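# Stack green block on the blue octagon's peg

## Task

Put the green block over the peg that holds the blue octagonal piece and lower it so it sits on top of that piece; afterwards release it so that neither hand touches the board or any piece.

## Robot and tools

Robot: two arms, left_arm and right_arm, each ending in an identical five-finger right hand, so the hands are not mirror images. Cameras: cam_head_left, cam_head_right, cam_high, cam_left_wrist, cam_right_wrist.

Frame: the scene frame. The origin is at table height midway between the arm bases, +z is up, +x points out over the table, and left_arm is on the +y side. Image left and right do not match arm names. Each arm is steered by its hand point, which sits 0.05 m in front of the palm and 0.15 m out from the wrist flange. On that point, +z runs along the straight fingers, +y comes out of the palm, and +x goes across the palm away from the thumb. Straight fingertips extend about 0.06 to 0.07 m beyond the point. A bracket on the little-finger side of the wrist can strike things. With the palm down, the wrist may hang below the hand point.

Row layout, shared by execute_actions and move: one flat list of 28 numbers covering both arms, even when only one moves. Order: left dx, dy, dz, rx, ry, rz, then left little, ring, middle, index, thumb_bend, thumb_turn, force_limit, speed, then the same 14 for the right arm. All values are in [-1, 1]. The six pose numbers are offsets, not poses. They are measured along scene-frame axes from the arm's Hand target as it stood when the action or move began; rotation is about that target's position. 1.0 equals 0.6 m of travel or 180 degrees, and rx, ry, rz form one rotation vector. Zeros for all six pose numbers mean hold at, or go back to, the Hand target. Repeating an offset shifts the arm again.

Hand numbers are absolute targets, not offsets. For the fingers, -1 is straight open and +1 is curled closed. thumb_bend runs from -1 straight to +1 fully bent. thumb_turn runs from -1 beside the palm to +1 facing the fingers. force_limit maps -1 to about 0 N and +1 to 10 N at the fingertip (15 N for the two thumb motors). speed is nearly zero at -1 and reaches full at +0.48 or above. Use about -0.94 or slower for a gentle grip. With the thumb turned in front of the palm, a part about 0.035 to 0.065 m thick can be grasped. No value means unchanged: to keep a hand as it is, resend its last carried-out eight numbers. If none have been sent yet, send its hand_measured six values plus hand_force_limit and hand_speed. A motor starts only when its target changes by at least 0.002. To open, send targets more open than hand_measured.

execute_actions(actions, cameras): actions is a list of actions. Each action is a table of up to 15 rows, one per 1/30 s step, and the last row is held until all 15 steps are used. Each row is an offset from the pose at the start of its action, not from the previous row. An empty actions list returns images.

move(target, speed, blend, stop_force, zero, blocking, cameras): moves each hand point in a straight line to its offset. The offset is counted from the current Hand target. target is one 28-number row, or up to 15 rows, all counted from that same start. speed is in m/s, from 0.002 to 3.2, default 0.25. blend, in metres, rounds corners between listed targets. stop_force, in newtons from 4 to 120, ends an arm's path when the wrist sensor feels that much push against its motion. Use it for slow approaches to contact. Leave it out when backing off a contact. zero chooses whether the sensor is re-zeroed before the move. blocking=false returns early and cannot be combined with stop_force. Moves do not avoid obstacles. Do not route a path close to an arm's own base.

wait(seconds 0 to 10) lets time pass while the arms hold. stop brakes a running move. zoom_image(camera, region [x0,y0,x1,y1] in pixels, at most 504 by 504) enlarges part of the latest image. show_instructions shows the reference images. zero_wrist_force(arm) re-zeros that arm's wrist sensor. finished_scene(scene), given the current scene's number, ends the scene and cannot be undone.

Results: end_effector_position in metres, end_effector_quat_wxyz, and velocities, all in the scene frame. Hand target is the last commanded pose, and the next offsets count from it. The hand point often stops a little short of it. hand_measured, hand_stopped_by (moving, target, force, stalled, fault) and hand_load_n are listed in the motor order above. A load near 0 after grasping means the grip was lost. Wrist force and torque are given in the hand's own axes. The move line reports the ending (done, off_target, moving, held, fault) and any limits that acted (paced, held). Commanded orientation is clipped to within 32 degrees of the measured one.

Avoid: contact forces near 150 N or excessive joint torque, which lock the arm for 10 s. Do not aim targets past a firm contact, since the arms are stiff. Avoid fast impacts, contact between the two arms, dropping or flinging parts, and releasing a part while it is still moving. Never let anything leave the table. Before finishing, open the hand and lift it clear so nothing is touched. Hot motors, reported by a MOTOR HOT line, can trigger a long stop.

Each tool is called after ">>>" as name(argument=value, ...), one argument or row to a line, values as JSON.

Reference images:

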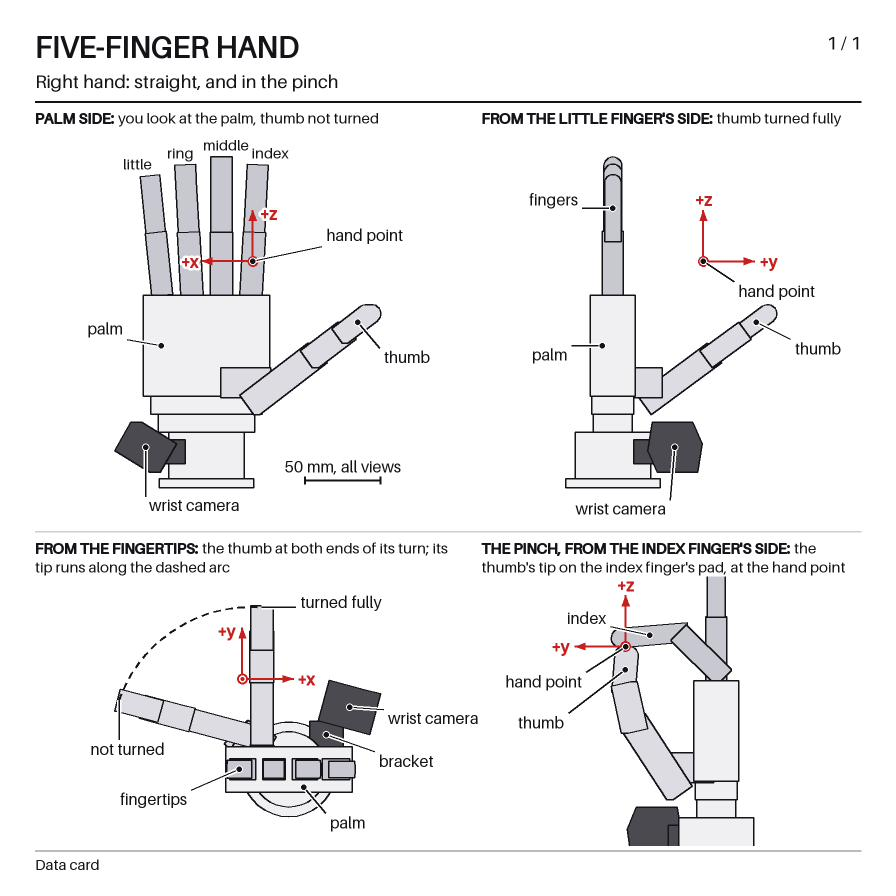

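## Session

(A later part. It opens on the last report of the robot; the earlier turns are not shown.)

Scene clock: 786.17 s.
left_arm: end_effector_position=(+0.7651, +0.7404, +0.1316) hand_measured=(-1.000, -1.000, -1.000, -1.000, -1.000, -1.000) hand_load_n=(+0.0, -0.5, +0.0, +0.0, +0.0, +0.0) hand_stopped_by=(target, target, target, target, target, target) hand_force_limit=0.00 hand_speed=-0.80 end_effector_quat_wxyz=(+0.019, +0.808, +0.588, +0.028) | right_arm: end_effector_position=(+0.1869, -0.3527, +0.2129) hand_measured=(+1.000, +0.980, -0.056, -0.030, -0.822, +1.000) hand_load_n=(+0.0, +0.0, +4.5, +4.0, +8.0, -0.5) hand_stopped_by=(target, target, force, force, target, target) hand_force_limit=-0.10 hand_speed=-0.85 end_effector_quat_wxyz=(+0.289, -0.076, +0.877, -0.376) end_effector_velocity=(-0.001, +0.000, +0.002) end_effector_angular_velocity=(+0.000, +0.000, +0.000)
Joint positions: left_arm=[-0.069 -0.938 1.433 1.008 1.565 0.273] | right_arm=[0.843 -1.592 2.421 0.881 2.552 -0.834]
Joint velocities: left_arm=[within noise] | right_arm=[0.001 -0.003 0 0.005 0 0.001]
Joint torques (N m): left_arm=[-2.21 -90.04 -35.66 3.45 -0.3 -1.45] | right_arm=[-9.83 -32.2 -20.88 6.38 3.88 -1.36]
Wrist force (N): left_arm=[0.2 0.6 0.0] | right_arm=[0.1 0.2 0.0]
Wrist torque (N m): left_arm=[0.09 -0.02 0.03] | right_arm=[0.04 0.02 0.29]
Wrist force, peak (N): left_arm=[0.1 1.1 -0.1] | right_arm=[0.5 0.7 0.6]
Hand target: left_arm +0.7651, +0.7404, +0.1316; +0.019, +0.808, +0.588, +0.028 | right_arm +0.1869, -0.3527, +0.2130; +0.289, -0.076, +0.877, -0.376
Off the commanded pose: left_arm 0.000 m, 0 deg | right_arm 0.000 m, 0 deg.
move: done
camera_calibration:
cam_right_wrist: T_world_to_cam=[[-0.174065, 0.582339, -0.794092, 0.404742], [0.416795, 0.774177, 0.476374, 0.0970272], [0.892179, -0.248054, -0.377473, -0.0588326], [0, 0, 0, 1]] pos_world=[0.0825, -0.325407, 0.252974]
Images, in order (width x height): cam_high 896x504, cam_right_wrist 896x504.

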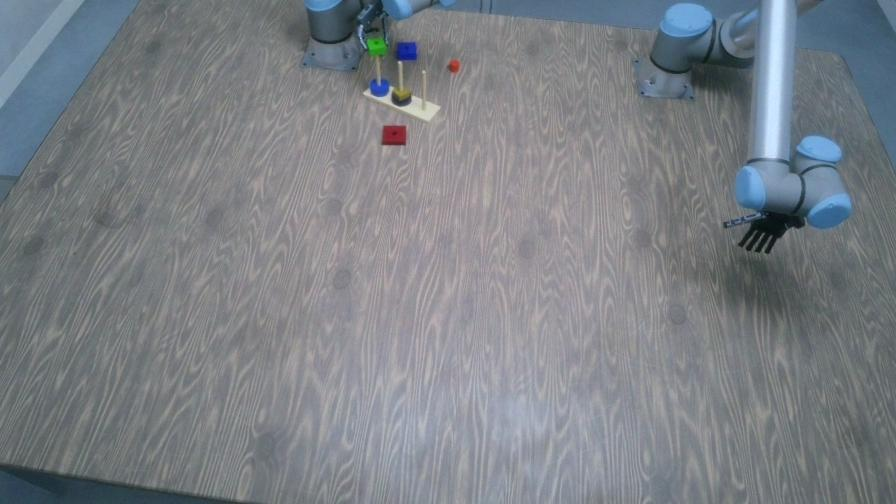

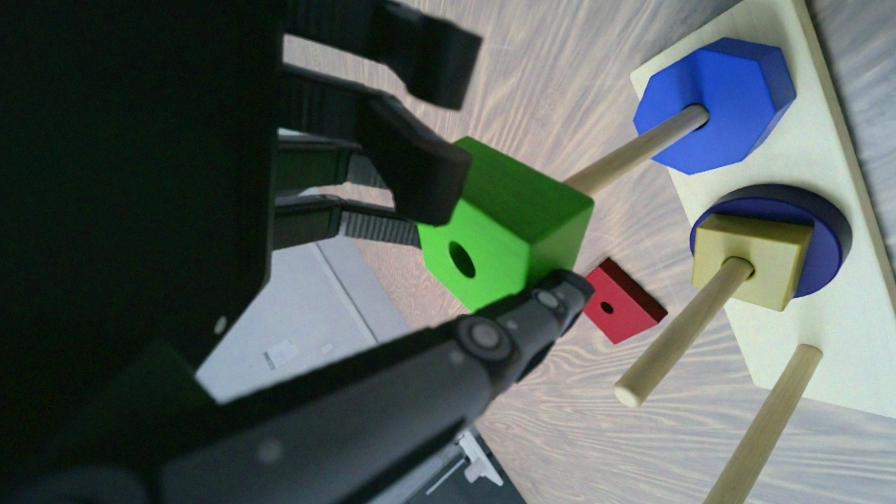

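>>> move(
  target=[0,0,0,0,0,0,-1,-1,-1,-1,-1,-1,0,-0.8,0.0015,0.0003,-0.05,0,0,0,1,0.98,0.4,0.41,-0.82,1,-0.1,-0.85],
  speed=0.025,
  stop_force=4,
  cameras=["cam_high","cam_right_wrist"],
)

>>> zoom_image(
  camera="cam_high",
  region=[355, 20, 405, 70],
)

>>> zoom_image(
  camera="cam_right_wrist",
  region=[400, 120, 640, 340],
)

Scene clock: 810.80 s.
left_arm: end_effector_position=(+0.7651, +0.7404, +0.1316) hand_measured=(-1.000, -1.000, -1.000, -1.000, -1.000, -1.000) hand_load_n=(-0.5, +0.0, +0.0, +0.0, +0.0, +0.0) hand_stopped_by=(target, target, target, target, target, target) hand_force_limit=0.00 hand_speed=-0.80 end_effector_quat_wxyz=(+0.019, +0.808, +0.588, +0.028) | right_arm: end_effector_position=(+0.1878, -0.3526, +0.1830) hand_measured=(+1.000, +0.980, -0.056, -0.030, -0.822, +1.000) hand_load_n=(+0.0, +0.0, +4.5, +4.0, +8.0, -0.5) hand_stopped_by=(target, target, force, force, target, target) hand_force_limit=-0.10 hand_speed=-0.85 end_effector_quat_wxyz=(+0.289, -0.076, +0.877, -0.376)
Joint positions: left_arm=[-0.069 -0.938 1.433 1.008 1.565 0.273] | right_arm=[0.84 -1.535 2.443 0.798 2.552 -0.837]
Joint torques (N m): left_arm=[-2.65 -89.72 -34.9 3.6 -0.51 -1.31] | right_arm=[-9.34 -36.16 -29.45 5.84 3.56 -0.4]
Wrist force (N): left_arm=[0.1 0.5 -0.2] | right_arm=[-0.1 0.3 0.3]
Wrist torque (N m): left_arm=[0.09 0.02 0.02] | right_arm=[0.00 0.07 0.31]
Wrist force, peak (N): left_arm=[0.0 0.9 -0.7] | right_arm=[0.1 0.8 0.4]
Hand target: left_arm +0.7651, +0.7404, +0.1316; +0.019, +0.808, +0.588, +0.028 | right_arm +0.1878, -0.3526, +0.1830; +0.289, -0.076, +0.877, -0.376
Off the commanded pose: left_arm 0.000 m, 0 deg | right_arm 0.000 m, 0 deg.
move: done
camera_calibration:
cam_right_wrist: T_world_to_cam=[[-0.173971, 0.582437, -0.794041, 0.381051], [0.416671, 0.774137, 0.476546, 0.1107], [0.892255, -0.247949, -0.377362, -0.0708696], [0, 0, 0, 1]] pos_world=[0.0834001, -0.325207, 0.223073]
Images, in order (width x height): cam_high 896x504, cam_right_wrist 896x504.

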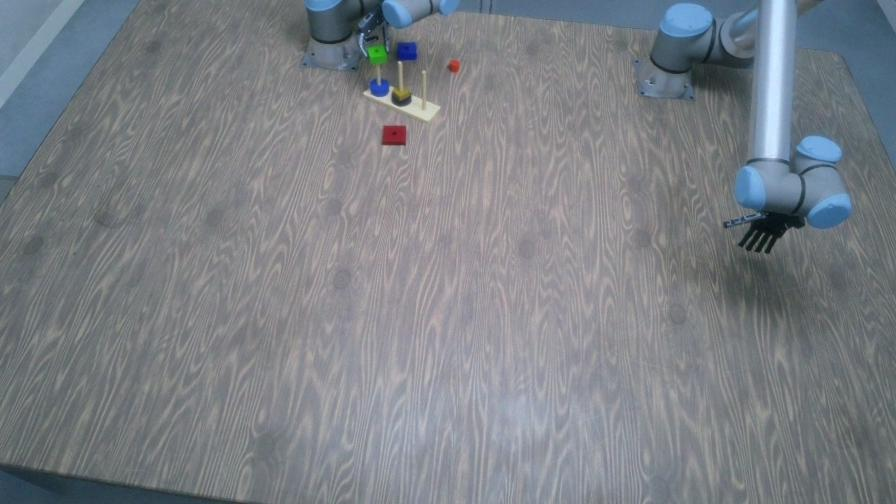

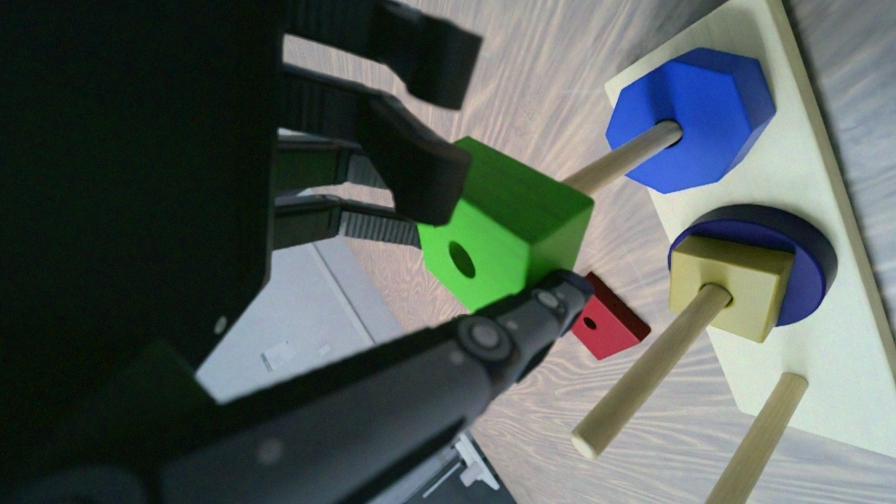

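Scaled by 10.080 from the camera's 896x504 image, which has a finer 1280x720 frame.

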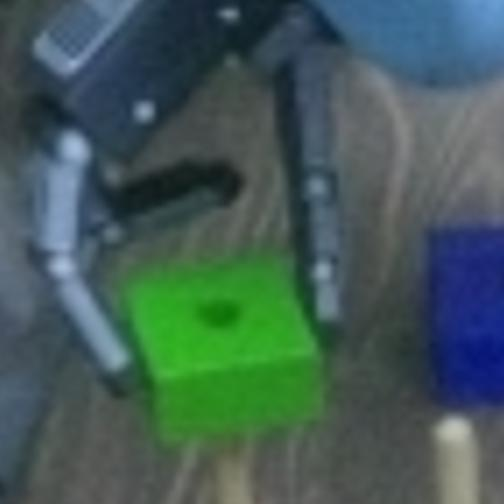

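Scaled by 2.100 from the camera's 896x504 image, which has a finer 1280x720 frame.

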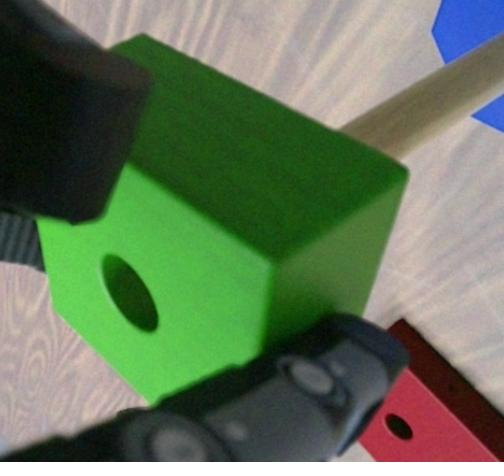

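>>> move(
  target=[0,0,0,0,0,0,-1,-1,-1,-1,-1,-1,0,-0.8,0,0,-0.055,0,0,0,1,0.98,0.4,0.41,-0.82,1,-0.1,-0.85],
  speed=0.03,
  stop_force=4,
  cameras=["cam_high","cam_right_wrist","cam_head_left"],
)

>>> zoom_image(
  camera="cam_high",
  region=[345, 10, 425, 90],
)

>>> zoom_image(
  camera="cam_right_wrist",
  region=[400, 120, 640, 340],
)

>>> zoom_image(
  camera="cam_head_left",
  region=[520, 370, 700, 504],
)

Scene clock: 822.87 s.
left_arm: end_effector_position=(+0.7651, +0.7404, +0.1316) hand_measured=(-1.000, -1.000, -1.000, -1.000, -1.000, -1.000) hand_load_n=(+0.0, +0.0, +0.0, +0.0, +0.0, +0.0) hand_stopped_by=(target, target, target, target, target, target) hand_force_limit=0.00 hand_speed=-0.80 end_effector_quat_wxyz=(+0.019, +0.808, +0.588, +0.028) | right_arm: end_effector_position=(+0.1878, -0.3526, +0.1499) hand_measured=(+1.000, +0.980, -0.056, -0.030, -0.822, +1.000) hand_load_n=(+0.0, +0.0, +4.5, +4.0, +8.0, -0.5) hand_stopped_by=(target, target, force, force, target, target) hand_force_limit=-0.10 hand_speed=-0.85 end_effector_quat_wxyz=(+0.289, -0.076, +0.877, -0.375)
Joint positions: left_arm=[-0.069 -0.938 1.433 1.008 1.565 0.273] | right_arm=[0.84 -1.465 2.465 0.707 2.552 -0.837]
Joint torques (N m): left_arm=[-1.86 -90.45 -34.84 3.47 -0.58 -1.41] | right_arm=[-6.4 -40.09 -26.77 4.46 1.76 -2.25]
Wrist force (N): left_arm=[-0.2 0.2 -0.2] | right_arm=[0.3 0.3 0.1]
Wrist torque (N m): left_arm=[0.03 0.05 0.00] | right_arm=[0.03 0.02 0.29]
Wrist force, peak (N): left_arm=[-0.9 0.2 -0.3] | right_arm=[0.2 0.8 0.4]
Hand target: left_arm +0.7651, +0.7404, +0.1316; +0.019, +0.808, +0.588, +0.028 | right_arm +0.1878, -0.3526, +0.1500; +0.289, -0.076, +0.877, -0.376
Off the commanded pose: left_arm 0.000 m, 0 deg | right_arm 0.000 m, 0 deg.
move: done
camera_calibration:
cam_right_wrist: T_world_to_cam=[[-0.173971, 0.582437, -0.794041, 0.354848], [0.416671, 0.774137, 0.476546, 0.126426], [0.892255, -0.247949, -0.377362, -0.0833225], [0, 0, 0, 1]] pos_world=[0.0834001, -0.325207, 0.190073]
Images, in order (width x height): cam_head_left 896x504, cam_high 896x504, cam_right_wrist 896x504.

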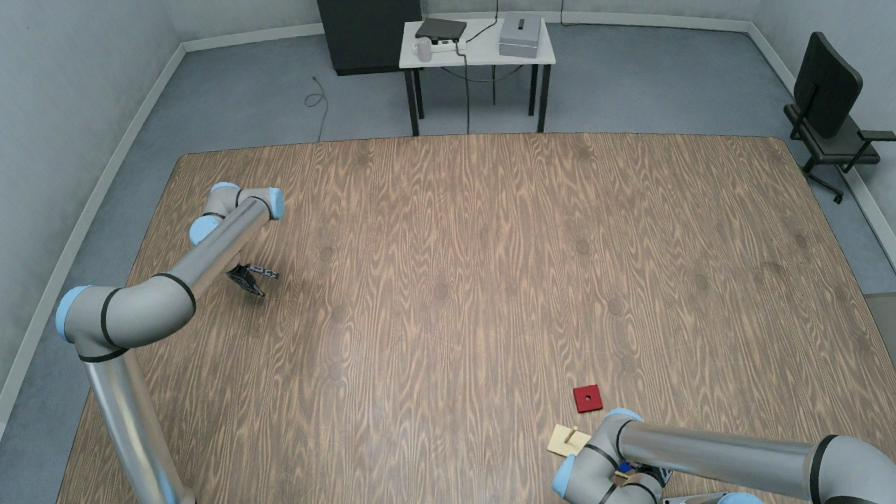

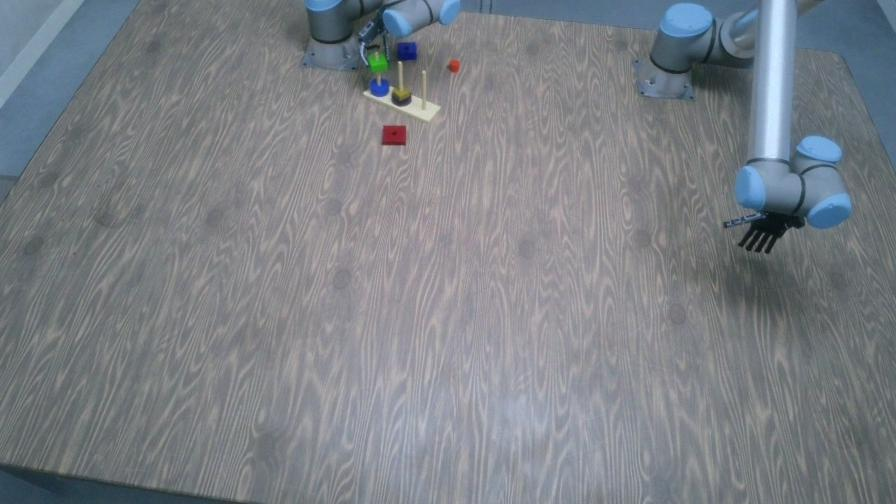

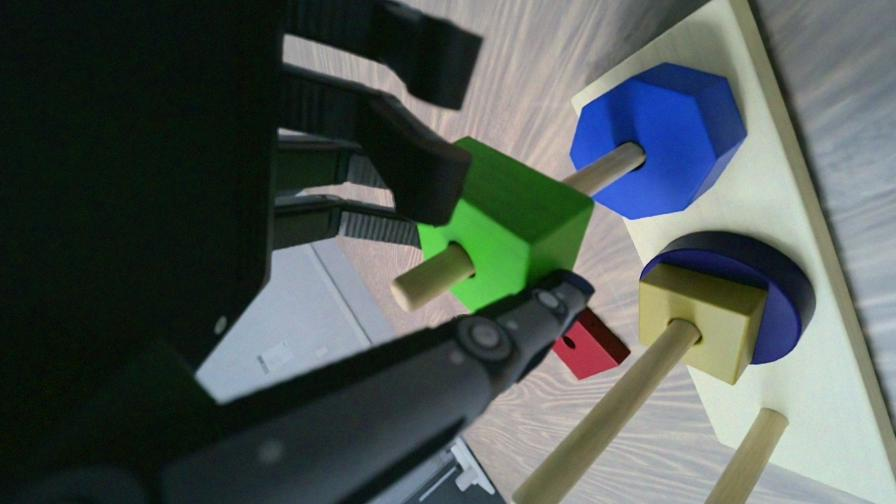

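Scaled by 6.300 from the camera's 896x504 image, which has a finer 1280x720 frame.

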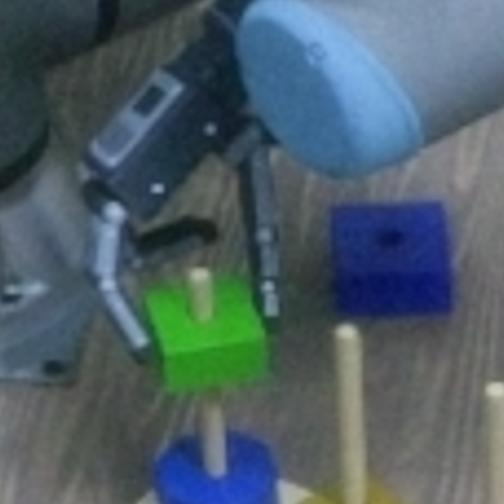

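Scaled by 2.100 from the camera's 896x504 image, which has a finer 1280x720 frame.

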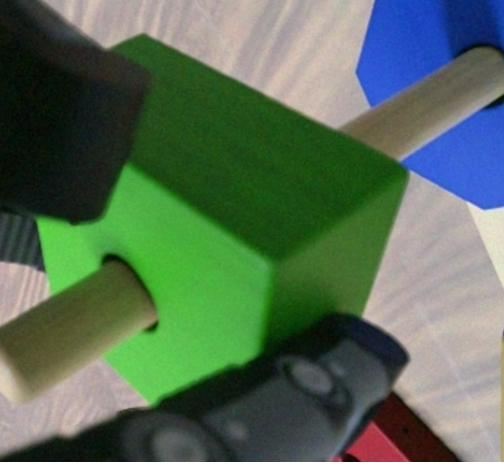

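Scaled by 2.800 from the camera's 896x504 image, which has a finer 1280x720 frame.

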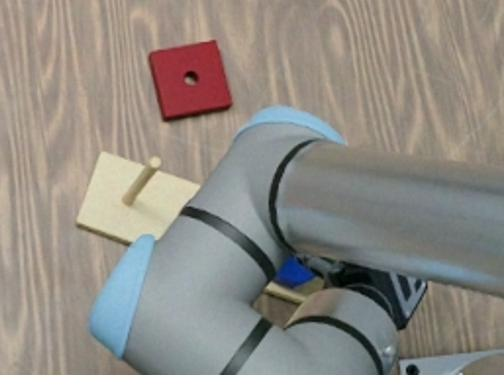

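>>> move(
  target=[0,0,0,0,0,0,-1,-1,-1,-1,-1,-1,0,-0.8,0,0,-0.0833,0,0,0,1,0.98,0.4,0.41,-0.82,1,-0.1,-0.85],
  speed=0.03,
  stop_force=4,
  cameras=["cam_high","cam_right_wrist"],
)

>>> zoom_image(
  camera="cam_high",
  region=[345, 10, 425, 90],
)

>>> zoom_image(
  camera="cam_right_wrist",
  region=[280, 20, 680, 360],
)

Scene clock: 928.87 s.
left_arm: end_effector_position=(+0.7651, +0.7404, +0.1316) hand_measured=(-1.000, -1.000, -1.000, -1.000, -1.000, -1.000) hand_load_n=(+0.0, +0.0, +0.0, +0.0, -0.5, +0.0) hand_stopped_by=(target, target, target, target, target, target) hand_force_limit=0.00 hand_speed=-0.80 end_effector_quat_wxyz=(+0.019, +0.808, +0.588, +0.028) | right_arm: end_effector_position=(+0.1878, -0.3526, +0.1000) hand_measured=(+1.000, +0.980, -0.056, -0.030, -0.822, +1.000) hand_load_n=(+0.5, +0.0, +4.5, +4.0, +8.0, -0.5) hand_stopped_by=(target, target, force, force, target, target) hand_force_limit=-0.10 hand_speed=-0.85 end_effector_quat_wxyz=(+0.289, -0.076, +0.877, -0.376)
Joint positions: left_arm=[-0.069 -0.938 1.433 1.008 1.565 0.273] | right_arm=[0.84 -1.349 2.489 0.567 2.552 -0.837]
Joint torques (N m): left_arm=[-2.4 -90.52 -34.96 3.53 -0.53 -1.48] | right_arm=[-3.39 -44.28 -20.69 3.87 1.52 -2.32]
Wrist force (N): left_arm=[-0.3 0.4 0.4] | right_arm=[0.3 0.5 0.5]
Wrist torque (N m): left_arm=[0.04 0.05 0.00] | right_arm=[0.02 -0.01 0.28]
Wrist force, peak (N): left_arm=[-0.8 0.7 0.0] | right_arm=[0.6 0.5 0.7]
Hand target: left_arm +0.7651, +0.7404, +0.1316; +0.019, +0.808, +0.588, +0.028 | right_arm +0.1878, -0.3526, +0.1000; +0.289, -0.076, +0.877, -0.376
Off the commanded pose: left_arm 0.000 m, 0 deg | right_arm 0.000 m, 0 deg.
move: done
camera_calibration:
cam_right_wrist: T_world_to_cam=[[-0.173971, 0.582437, -0.794041, 0.315146], [0.416671, 0.774137, 0.476546, 0.150253], [0.892255, -0.247949, -0.377362, -0.102191], [0, 0, 0, 1]] pos_world=[0.0834001, -0.325207, 0.140073]
Images, in order (width x height): cam_high 896x504, cam_right_wrist 896x504.

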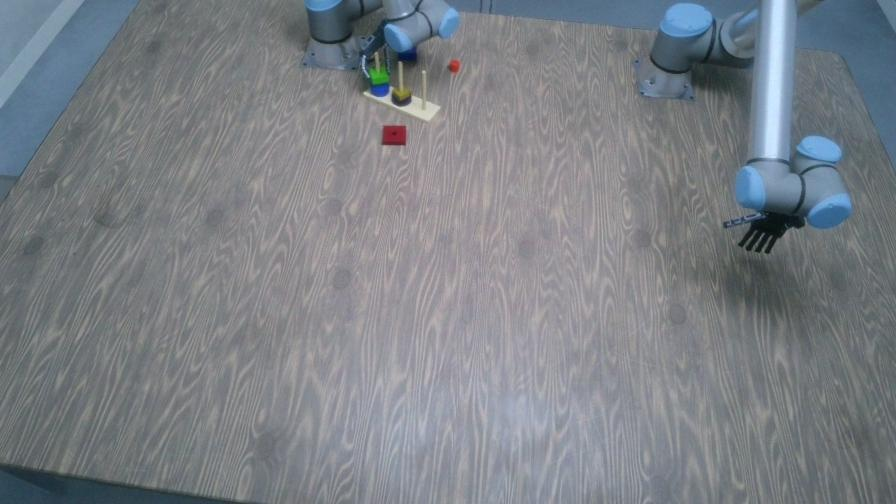

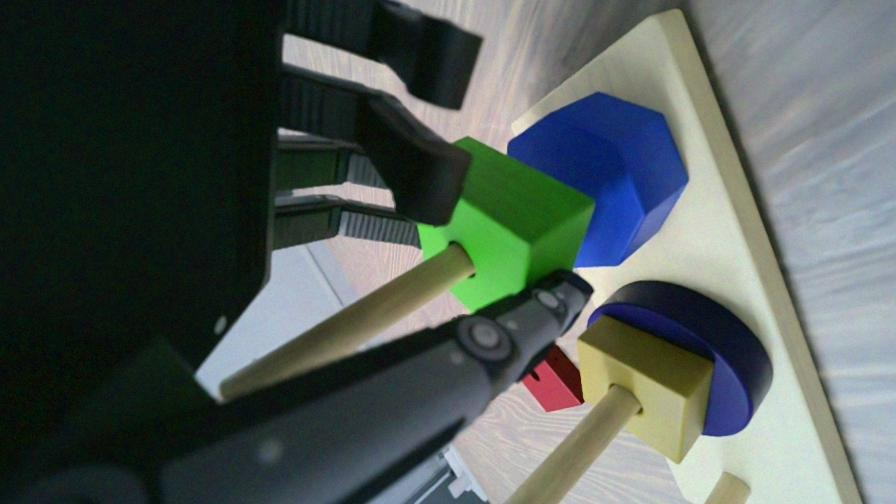

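Scaled by 6.300 from the camera's 896x504 image, which has a finer 1280x720 frame.

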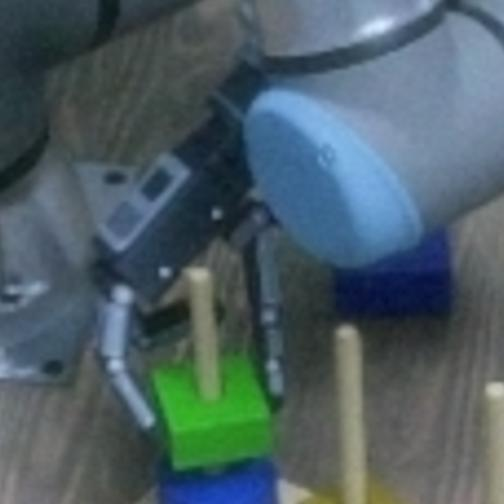

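Scaled by 1.260 from the camera's 896x504 image, which has a finer 1280x720 frame.

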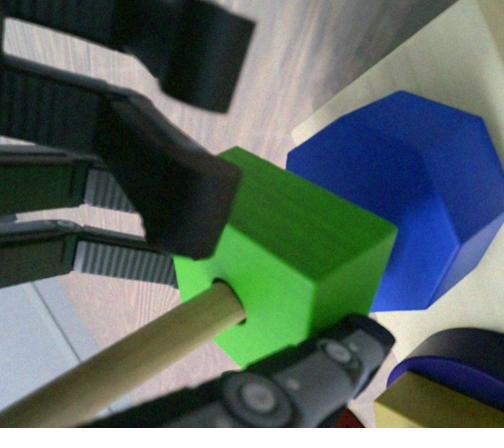

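>>> move(
  target=[0,0,0,0,0,0,-1,-1,-1,-1,-1,-1,0,-0.8,0,0,-0.045,0,0,0,1,0.98,0.4,0.41,-0.82,1,-0.1,-0.85],
  speed=0.02,
  stop_force=4,
  cameras=["cam_high","cam_right_wrist"],
)

>>> zoom_image(
  camera="cam_high",
  region=[345, 10, 425, 90],
)

>>> zoom_image(
  camera="cam_right_wrist",
  region=[380, 100, 680, 400],
)

Scene clock: 956.27 s.
left_arm: end_effector_position=(+0.7651, +0.7404, +0.1316) hand_measured=(-1.000, -1.000, -1.000, -1.000, -1.000, -1.000) hand_load_n=(+0.0, +0.0, +0.0, +0.0, +0.0, +0.0) hand_stopped_by=(target, target, target, target, target, target) hand_force_limit=0.00 hand_speed=-0.80 end_effector_quat_wxyz=(+0.019, +0.808, +0.588, +0.028) | right_arm: end_effector_position=(+0.1878, -0.3526, +0.0772) hand_measured=(+1.000, +0.980, -0.056, -0.030, -0.822, +1.000) hand_load_n=(+0.0, +0.0, +4.5, +4.0, +8.0, -0.5) hand_stopped_by=(target, target, force, force, target, target) hand_force_limit=-0.10 hand_speed=-0.85 end_effector_quat_wxyz=(+0.289, -0.076, +0.877, -0.376)
Joint positions: left_arm=[-0.069 -0.938 1.433 1.008 1.565 0.273] | right_arm=[0.84 -1.292 2.496 0.503 2.552 -0.837]
Joint torques (N m): left_arm=[-3.55 -90.55 -35.01 3.66 -0.5 -1.27] | right_arm=[-4.12 -22.27 -18.87 2.41 0.4 2.05]
Wrist force (N): left_arm=[-0.4 0.4 -0.2] | right_arm=[0.4 0.1 0.3]
Wrist torque (N m): left_arm=[0.07 0.07 -0.01] | right_arm=[0.01 -0.02 0.29]
Wrist force, peak (N): left_arm=[-0.2 0.9 -0.4] | right_arm=[-2.6 -7.5 -1.4]
Hand target: left_arm +0.7651, +0.7404, +0.1316; +0.019, +0.808, +0.588, +0.028 | right_arm +0.1878, -0.3526, +0.0771; +0.289, -0.076, +0.877, -0.376 (not the last commanded pose)
Off the commanded pose: left_arm 0.000 m, 0 deg | right_arm 0.004 m, 0 deg.
move: contact (right_arm)
camera_calibration:
cam_right_wrist: T_world_to_cam=[[-0.173919, 0.582421, -0.794064, 0.297035], [0.41674, 0.774119, 0.476516, 0.161111], [0.892233, -0.248043, -0.377352, -0.110824], [0, 0, 0, 1]] pos_world=[0.0833997, -0.325207, 0.117273]
Images, in order (width x height): cam_high 896x504, cam_right_wrist 896x504.

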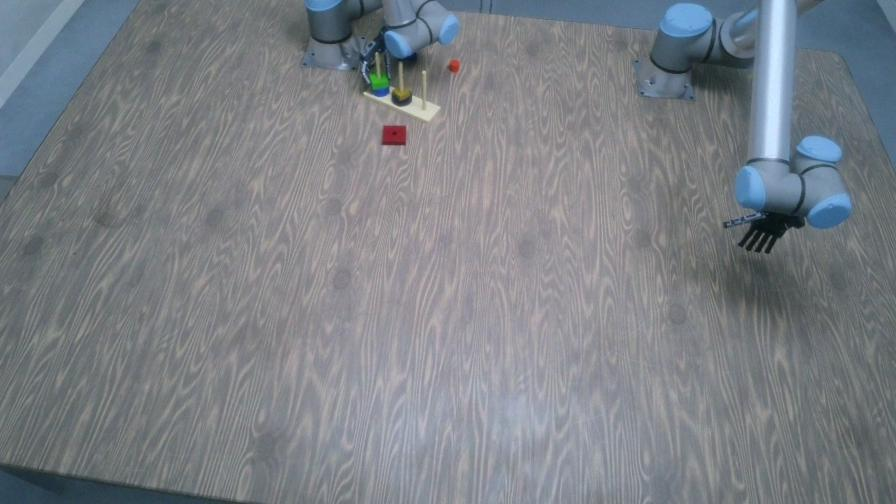

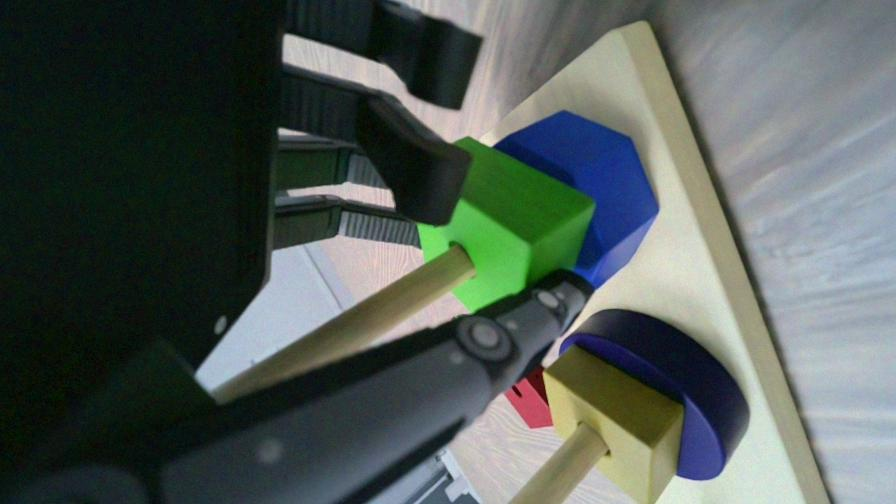

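Scaled by 6.300 from the camera's 896x504 image, which has a finer 1280x720 frame.

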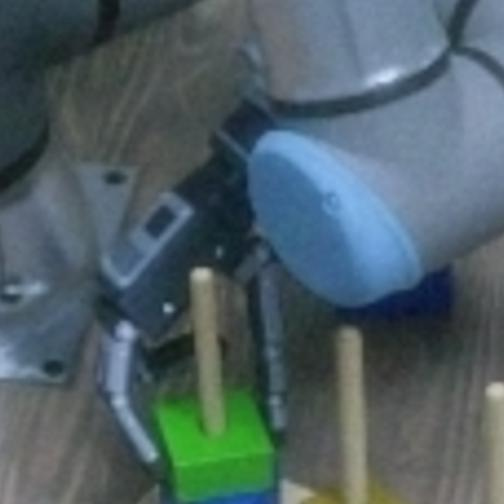

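Scaled by 1.680 from the camera's 896x504 image, which has a finer 1280x720 frame.

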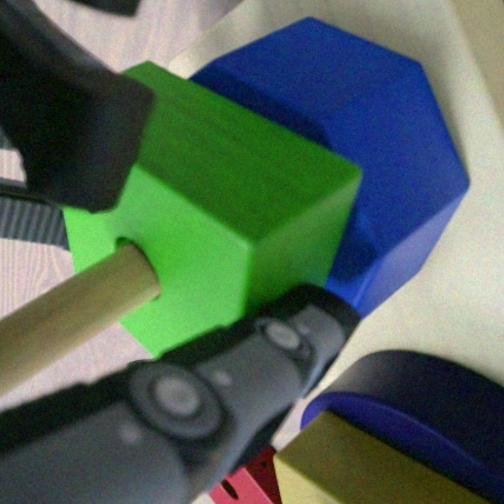

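>>> move(
  target=[
    [0,0,0,0,0,0,-1,-1,-1,-1,-1,-1,0,-0.8,0,0,0,0,0,0,1,0.98,-0.17,-0.16,-0.9,1,-0.1,-0.75],
    [0,0,0,0,0,0,-1,-1,-1,-1,-1,-1,0,-0.8,0,0,0.006,0,0,0,1,0.98,-0.35,-0.35,-1,1,-0.1,-0.6],
  ],
  speed=0.03,
  cameras=["cam_high","cam_right_wrist"],
)

>>> zoom_image(
  camera="cam_right_wrist",
  region=[380, 100, 680, 400],
)

Scene clock: 970.73 s.
left_arm: end_effector_position=(+0.7651, +0.7404, +0.1316) hand_measured=(-1.000, -1.000, -1.000, -1.000, -1.000, -1.000) hand_load_n=(+0.0, +0.0, +0.5, +0.0, +0.0, +0.0) hand_stopped_by=(target, target, target, target, target, target) hand_force_limit=0.00 hand_speed=-0.80 end_effector_quat_wxyz=(+0.019, +0.808, +0.588, +0.028) | right_arm: end_effector_position=(+0.1878, -0.3526, +0.0808) hand_measured=(+1.000, +0.980, -0.350, -0.350, -1.000, +1.000) hand_load_n=(+0.0, +0.0, +0.0, +0.0, +0.0, +0.0) hand_stopped_by=(target, target, target, target, target, target) hand_force_limit=-0.10 hand_speed=-0.60 end_effector_quat_wxyz=(+0.289, -0.076, +0.877, -0.375)
Joint positions: left_arm=[-0.069 -0.938 1.433 1.008 1.565 0.273] | right_arm=[0.84 -1.302 2.495 0.513 2.552 -0.837]
Joint torques (N m): left_arm=[-2.15 -90.85 -35.45 3.46 -0.6 -1.3] | right_arm=[-4 -15.58 -13.85 2.37 1.49 0.65]
Wrist force (N): left_arm=[-0.2 0.2 0.3] | right_arm=[-0.1 0.1 0.3]
Wrist torque (N m): left_arm=[0.01 0.04 -0.01] | right_arm=[0.02 0.02 0.27]
Wrist force, peak (N): left_arm=[-0.7 0.9 -0.2] | right_arm=[0.0 1.0 -0.3]
Hand target: left_arm +0.7651, +0.7404, +0.1316; +0.019, +0.808, +0.588, +0.028 | right_arm +0.1878, -0.3526, +0.0807; +0.289, -0.076, +0.877, -0.376
Off the commanded pose: left_arm 0.000 m, 0 deg | right_arm 0.000 m, 0 deg.
move: done
camera_calibration:
cam_right_wrist: T_world_to_cam=[[-0.173937, 0.582498, -0.794004, 0.299912], [0.416685, 0.774091, 0.476609, 0.15938], [0.892255, -0.24795, -0.377362, -0.109436], [0, 0, 0, 1]] pos_world=[0.0833999, -0.325207, 0.120873]
Images, in order (width x height): cam_high 896x504, cam_right_wrist 896x504.

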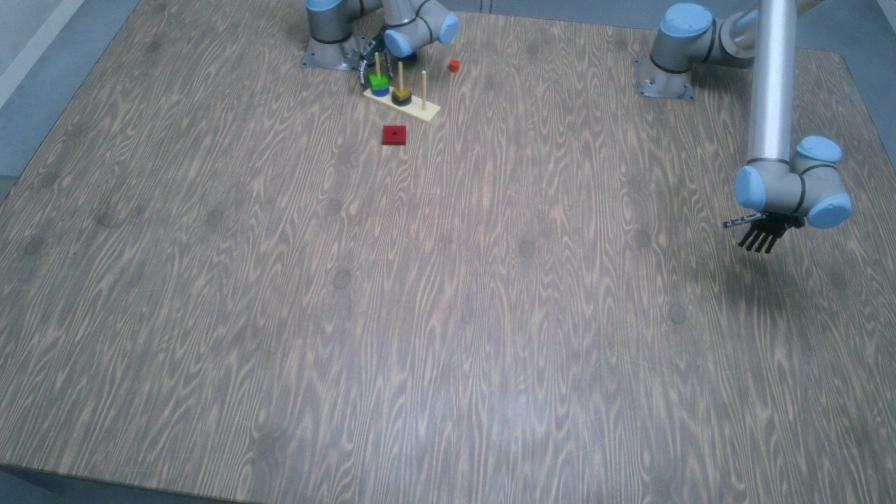

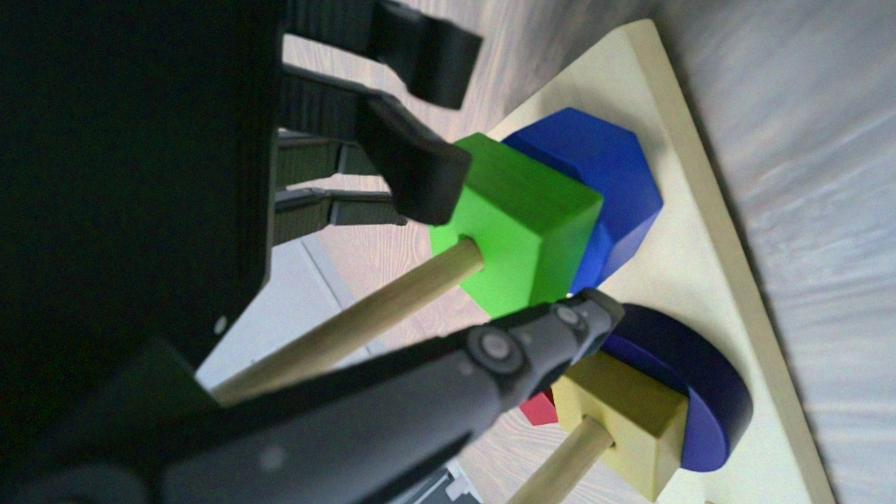

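Scaled by 1.680 from the camera's 896x504 image, which has a finer 1280x720 frame.

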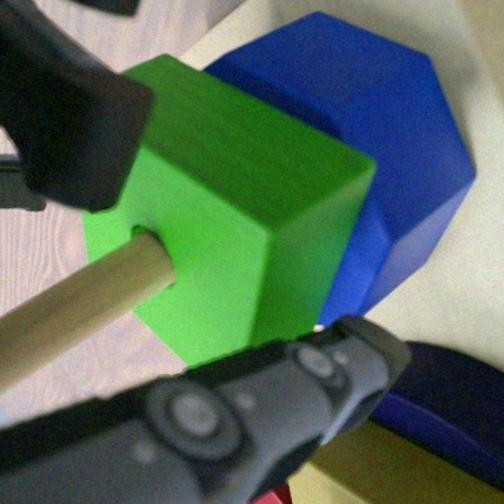

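>>> move(
  target=[0,0,0,0,0,0,-1,-1,-1,-1,-1,-1,0,-0.8,0,0,0.26,0,0,0,1,0.98,-0.5,-0.5,-1,1,-0.1,-0.6],
  speed=0.08,
  stop_force=7,
  cameras=["cam_high","cam_right_wrist"],
)

>>> zoom_image(
  camera="cam_high",
  region=[345, 10, 445, 110],
)

>>> zoom_image(
  camera="cam_right_wrist",
  region=[480, 0, 880, 360],
)

Scene clock: 983.03 s.
left_arm: end_effector_position=(+0.7651, +0.7404, +0.1316) hand_measured=(-1.000, -1.000, -1.000, -1.000, -1.000, -1.000) hand_load_n=(+0.0, +0.0, +0.0, +0.0, +0.0, +0.0) hand_stopped_by=(target, target, target, target, target, target) hand_force_limit=0.00 hand_speed=-0.80 end_effector_quat_wxyz=(+0.019, +0.808, +0.588, +0.028) | right_arm: end_effector_position=(+0.1878, -0.3526, +0.2367) hand_measured=(+1.000, +0.980, -0.500, -0.500, -1.000, +1.000) hand_load_n=(+0.0, +0.0, +0.0, +0.0, +0.0, +0.0) hand_stopped_by=(target, target, target, target, target, target) hand_force_limit=-0.10 hand_speed=-0.60 end_effector_quat_wxyz=(+0.289, -0.076, +0.877, -0.376)
Joint positions: left_arm=[-0.069 -0.938 1.433 1.008 1.565 0.273] | right_arm=[0.84 -1.633 2.399 0.941 2.552 -0.837]
Joint torques (N m): left_arm=[-3.18 -90.56 -35.15 3.58 -0.57 -1.2] | right_arm=[10.94 -13.55 -20.59 5.94 -1.59 0.67]
Wrist force (N): left_arm=[0.0 0.3 -0.1] | right_arm=[0.0 -0.1 -0.1]
Wrist torque (N m): left_arm=[0.05 0.02 0.01] | right_arm=[0.03 0.04 0.13]
Wrist force, peak (N): left_arm=[-0.2 0.6 -0.8] | right_arm=[-0.4 -0.8 -0.7]
Hand target: left_arm +0.7651, +0.7404, +0.1316; +0.019, +0.808, +0.588, +0.028 | right_arm +0.1878, -0.3526, +0.2367; +0.289, -0.076, +0.877, -0.376
Off the commanded pose: left_arm 0.000 m, 0 deg | right_arm 0.000 m, 0 deg.
move: done
camera_calibration:
cam_right_wrist: T_world_to_cam=[[-0.173886, 0.582482, -0.794026, 0.423774], [0.416754, 0.774073, 0.476579, 0.0850253], [0.892233, -0.248044, -0.377352, -0.0505988], [0, 0, 0, 1]] pos_world=[0.0833995, -0.325207, 0.276873]
Images, in order (width x height): cam_high 896x504, cam_right_wrist 896x504.

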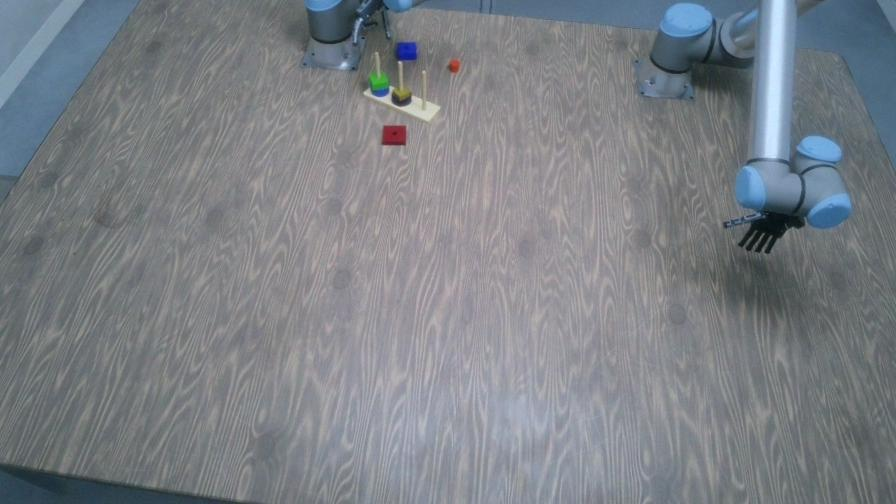

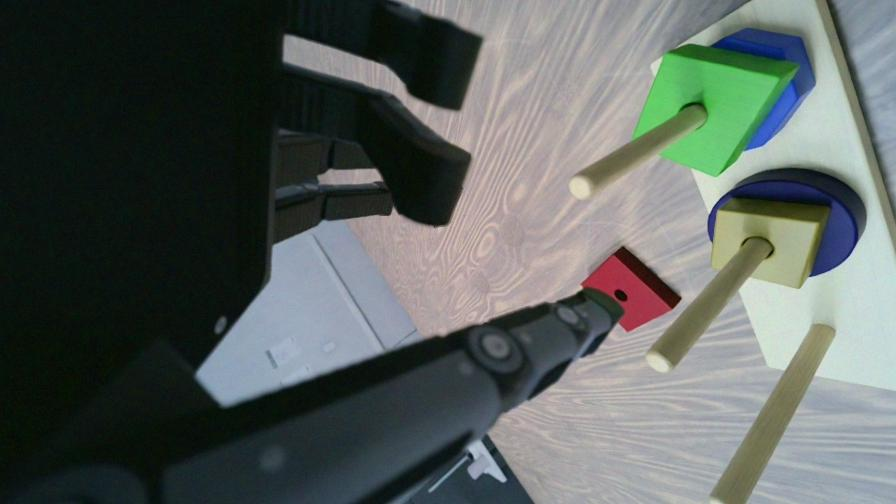

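Scaled by 5.040 from the camera's 896x504 image, which has a finer 1280x720 frame.

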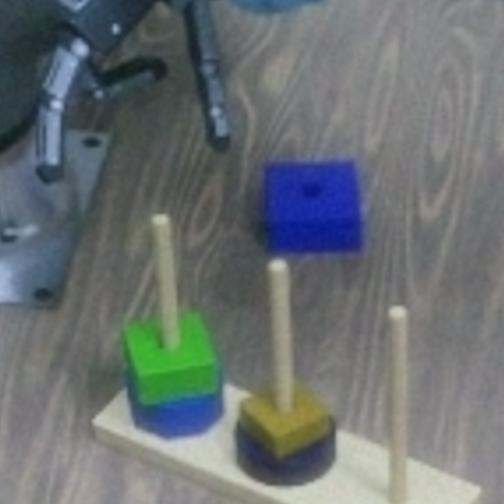

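Scaled by 1.260 from the camera's 896x504 image, which has a finer 1280x720 frame.

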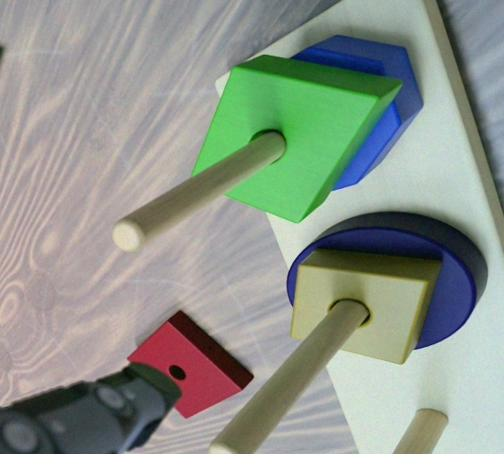

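Block rests on the blue piece and the hand is clear.

>>> finished_scene(
  scene=2,
)

The scene is finished: the task was done.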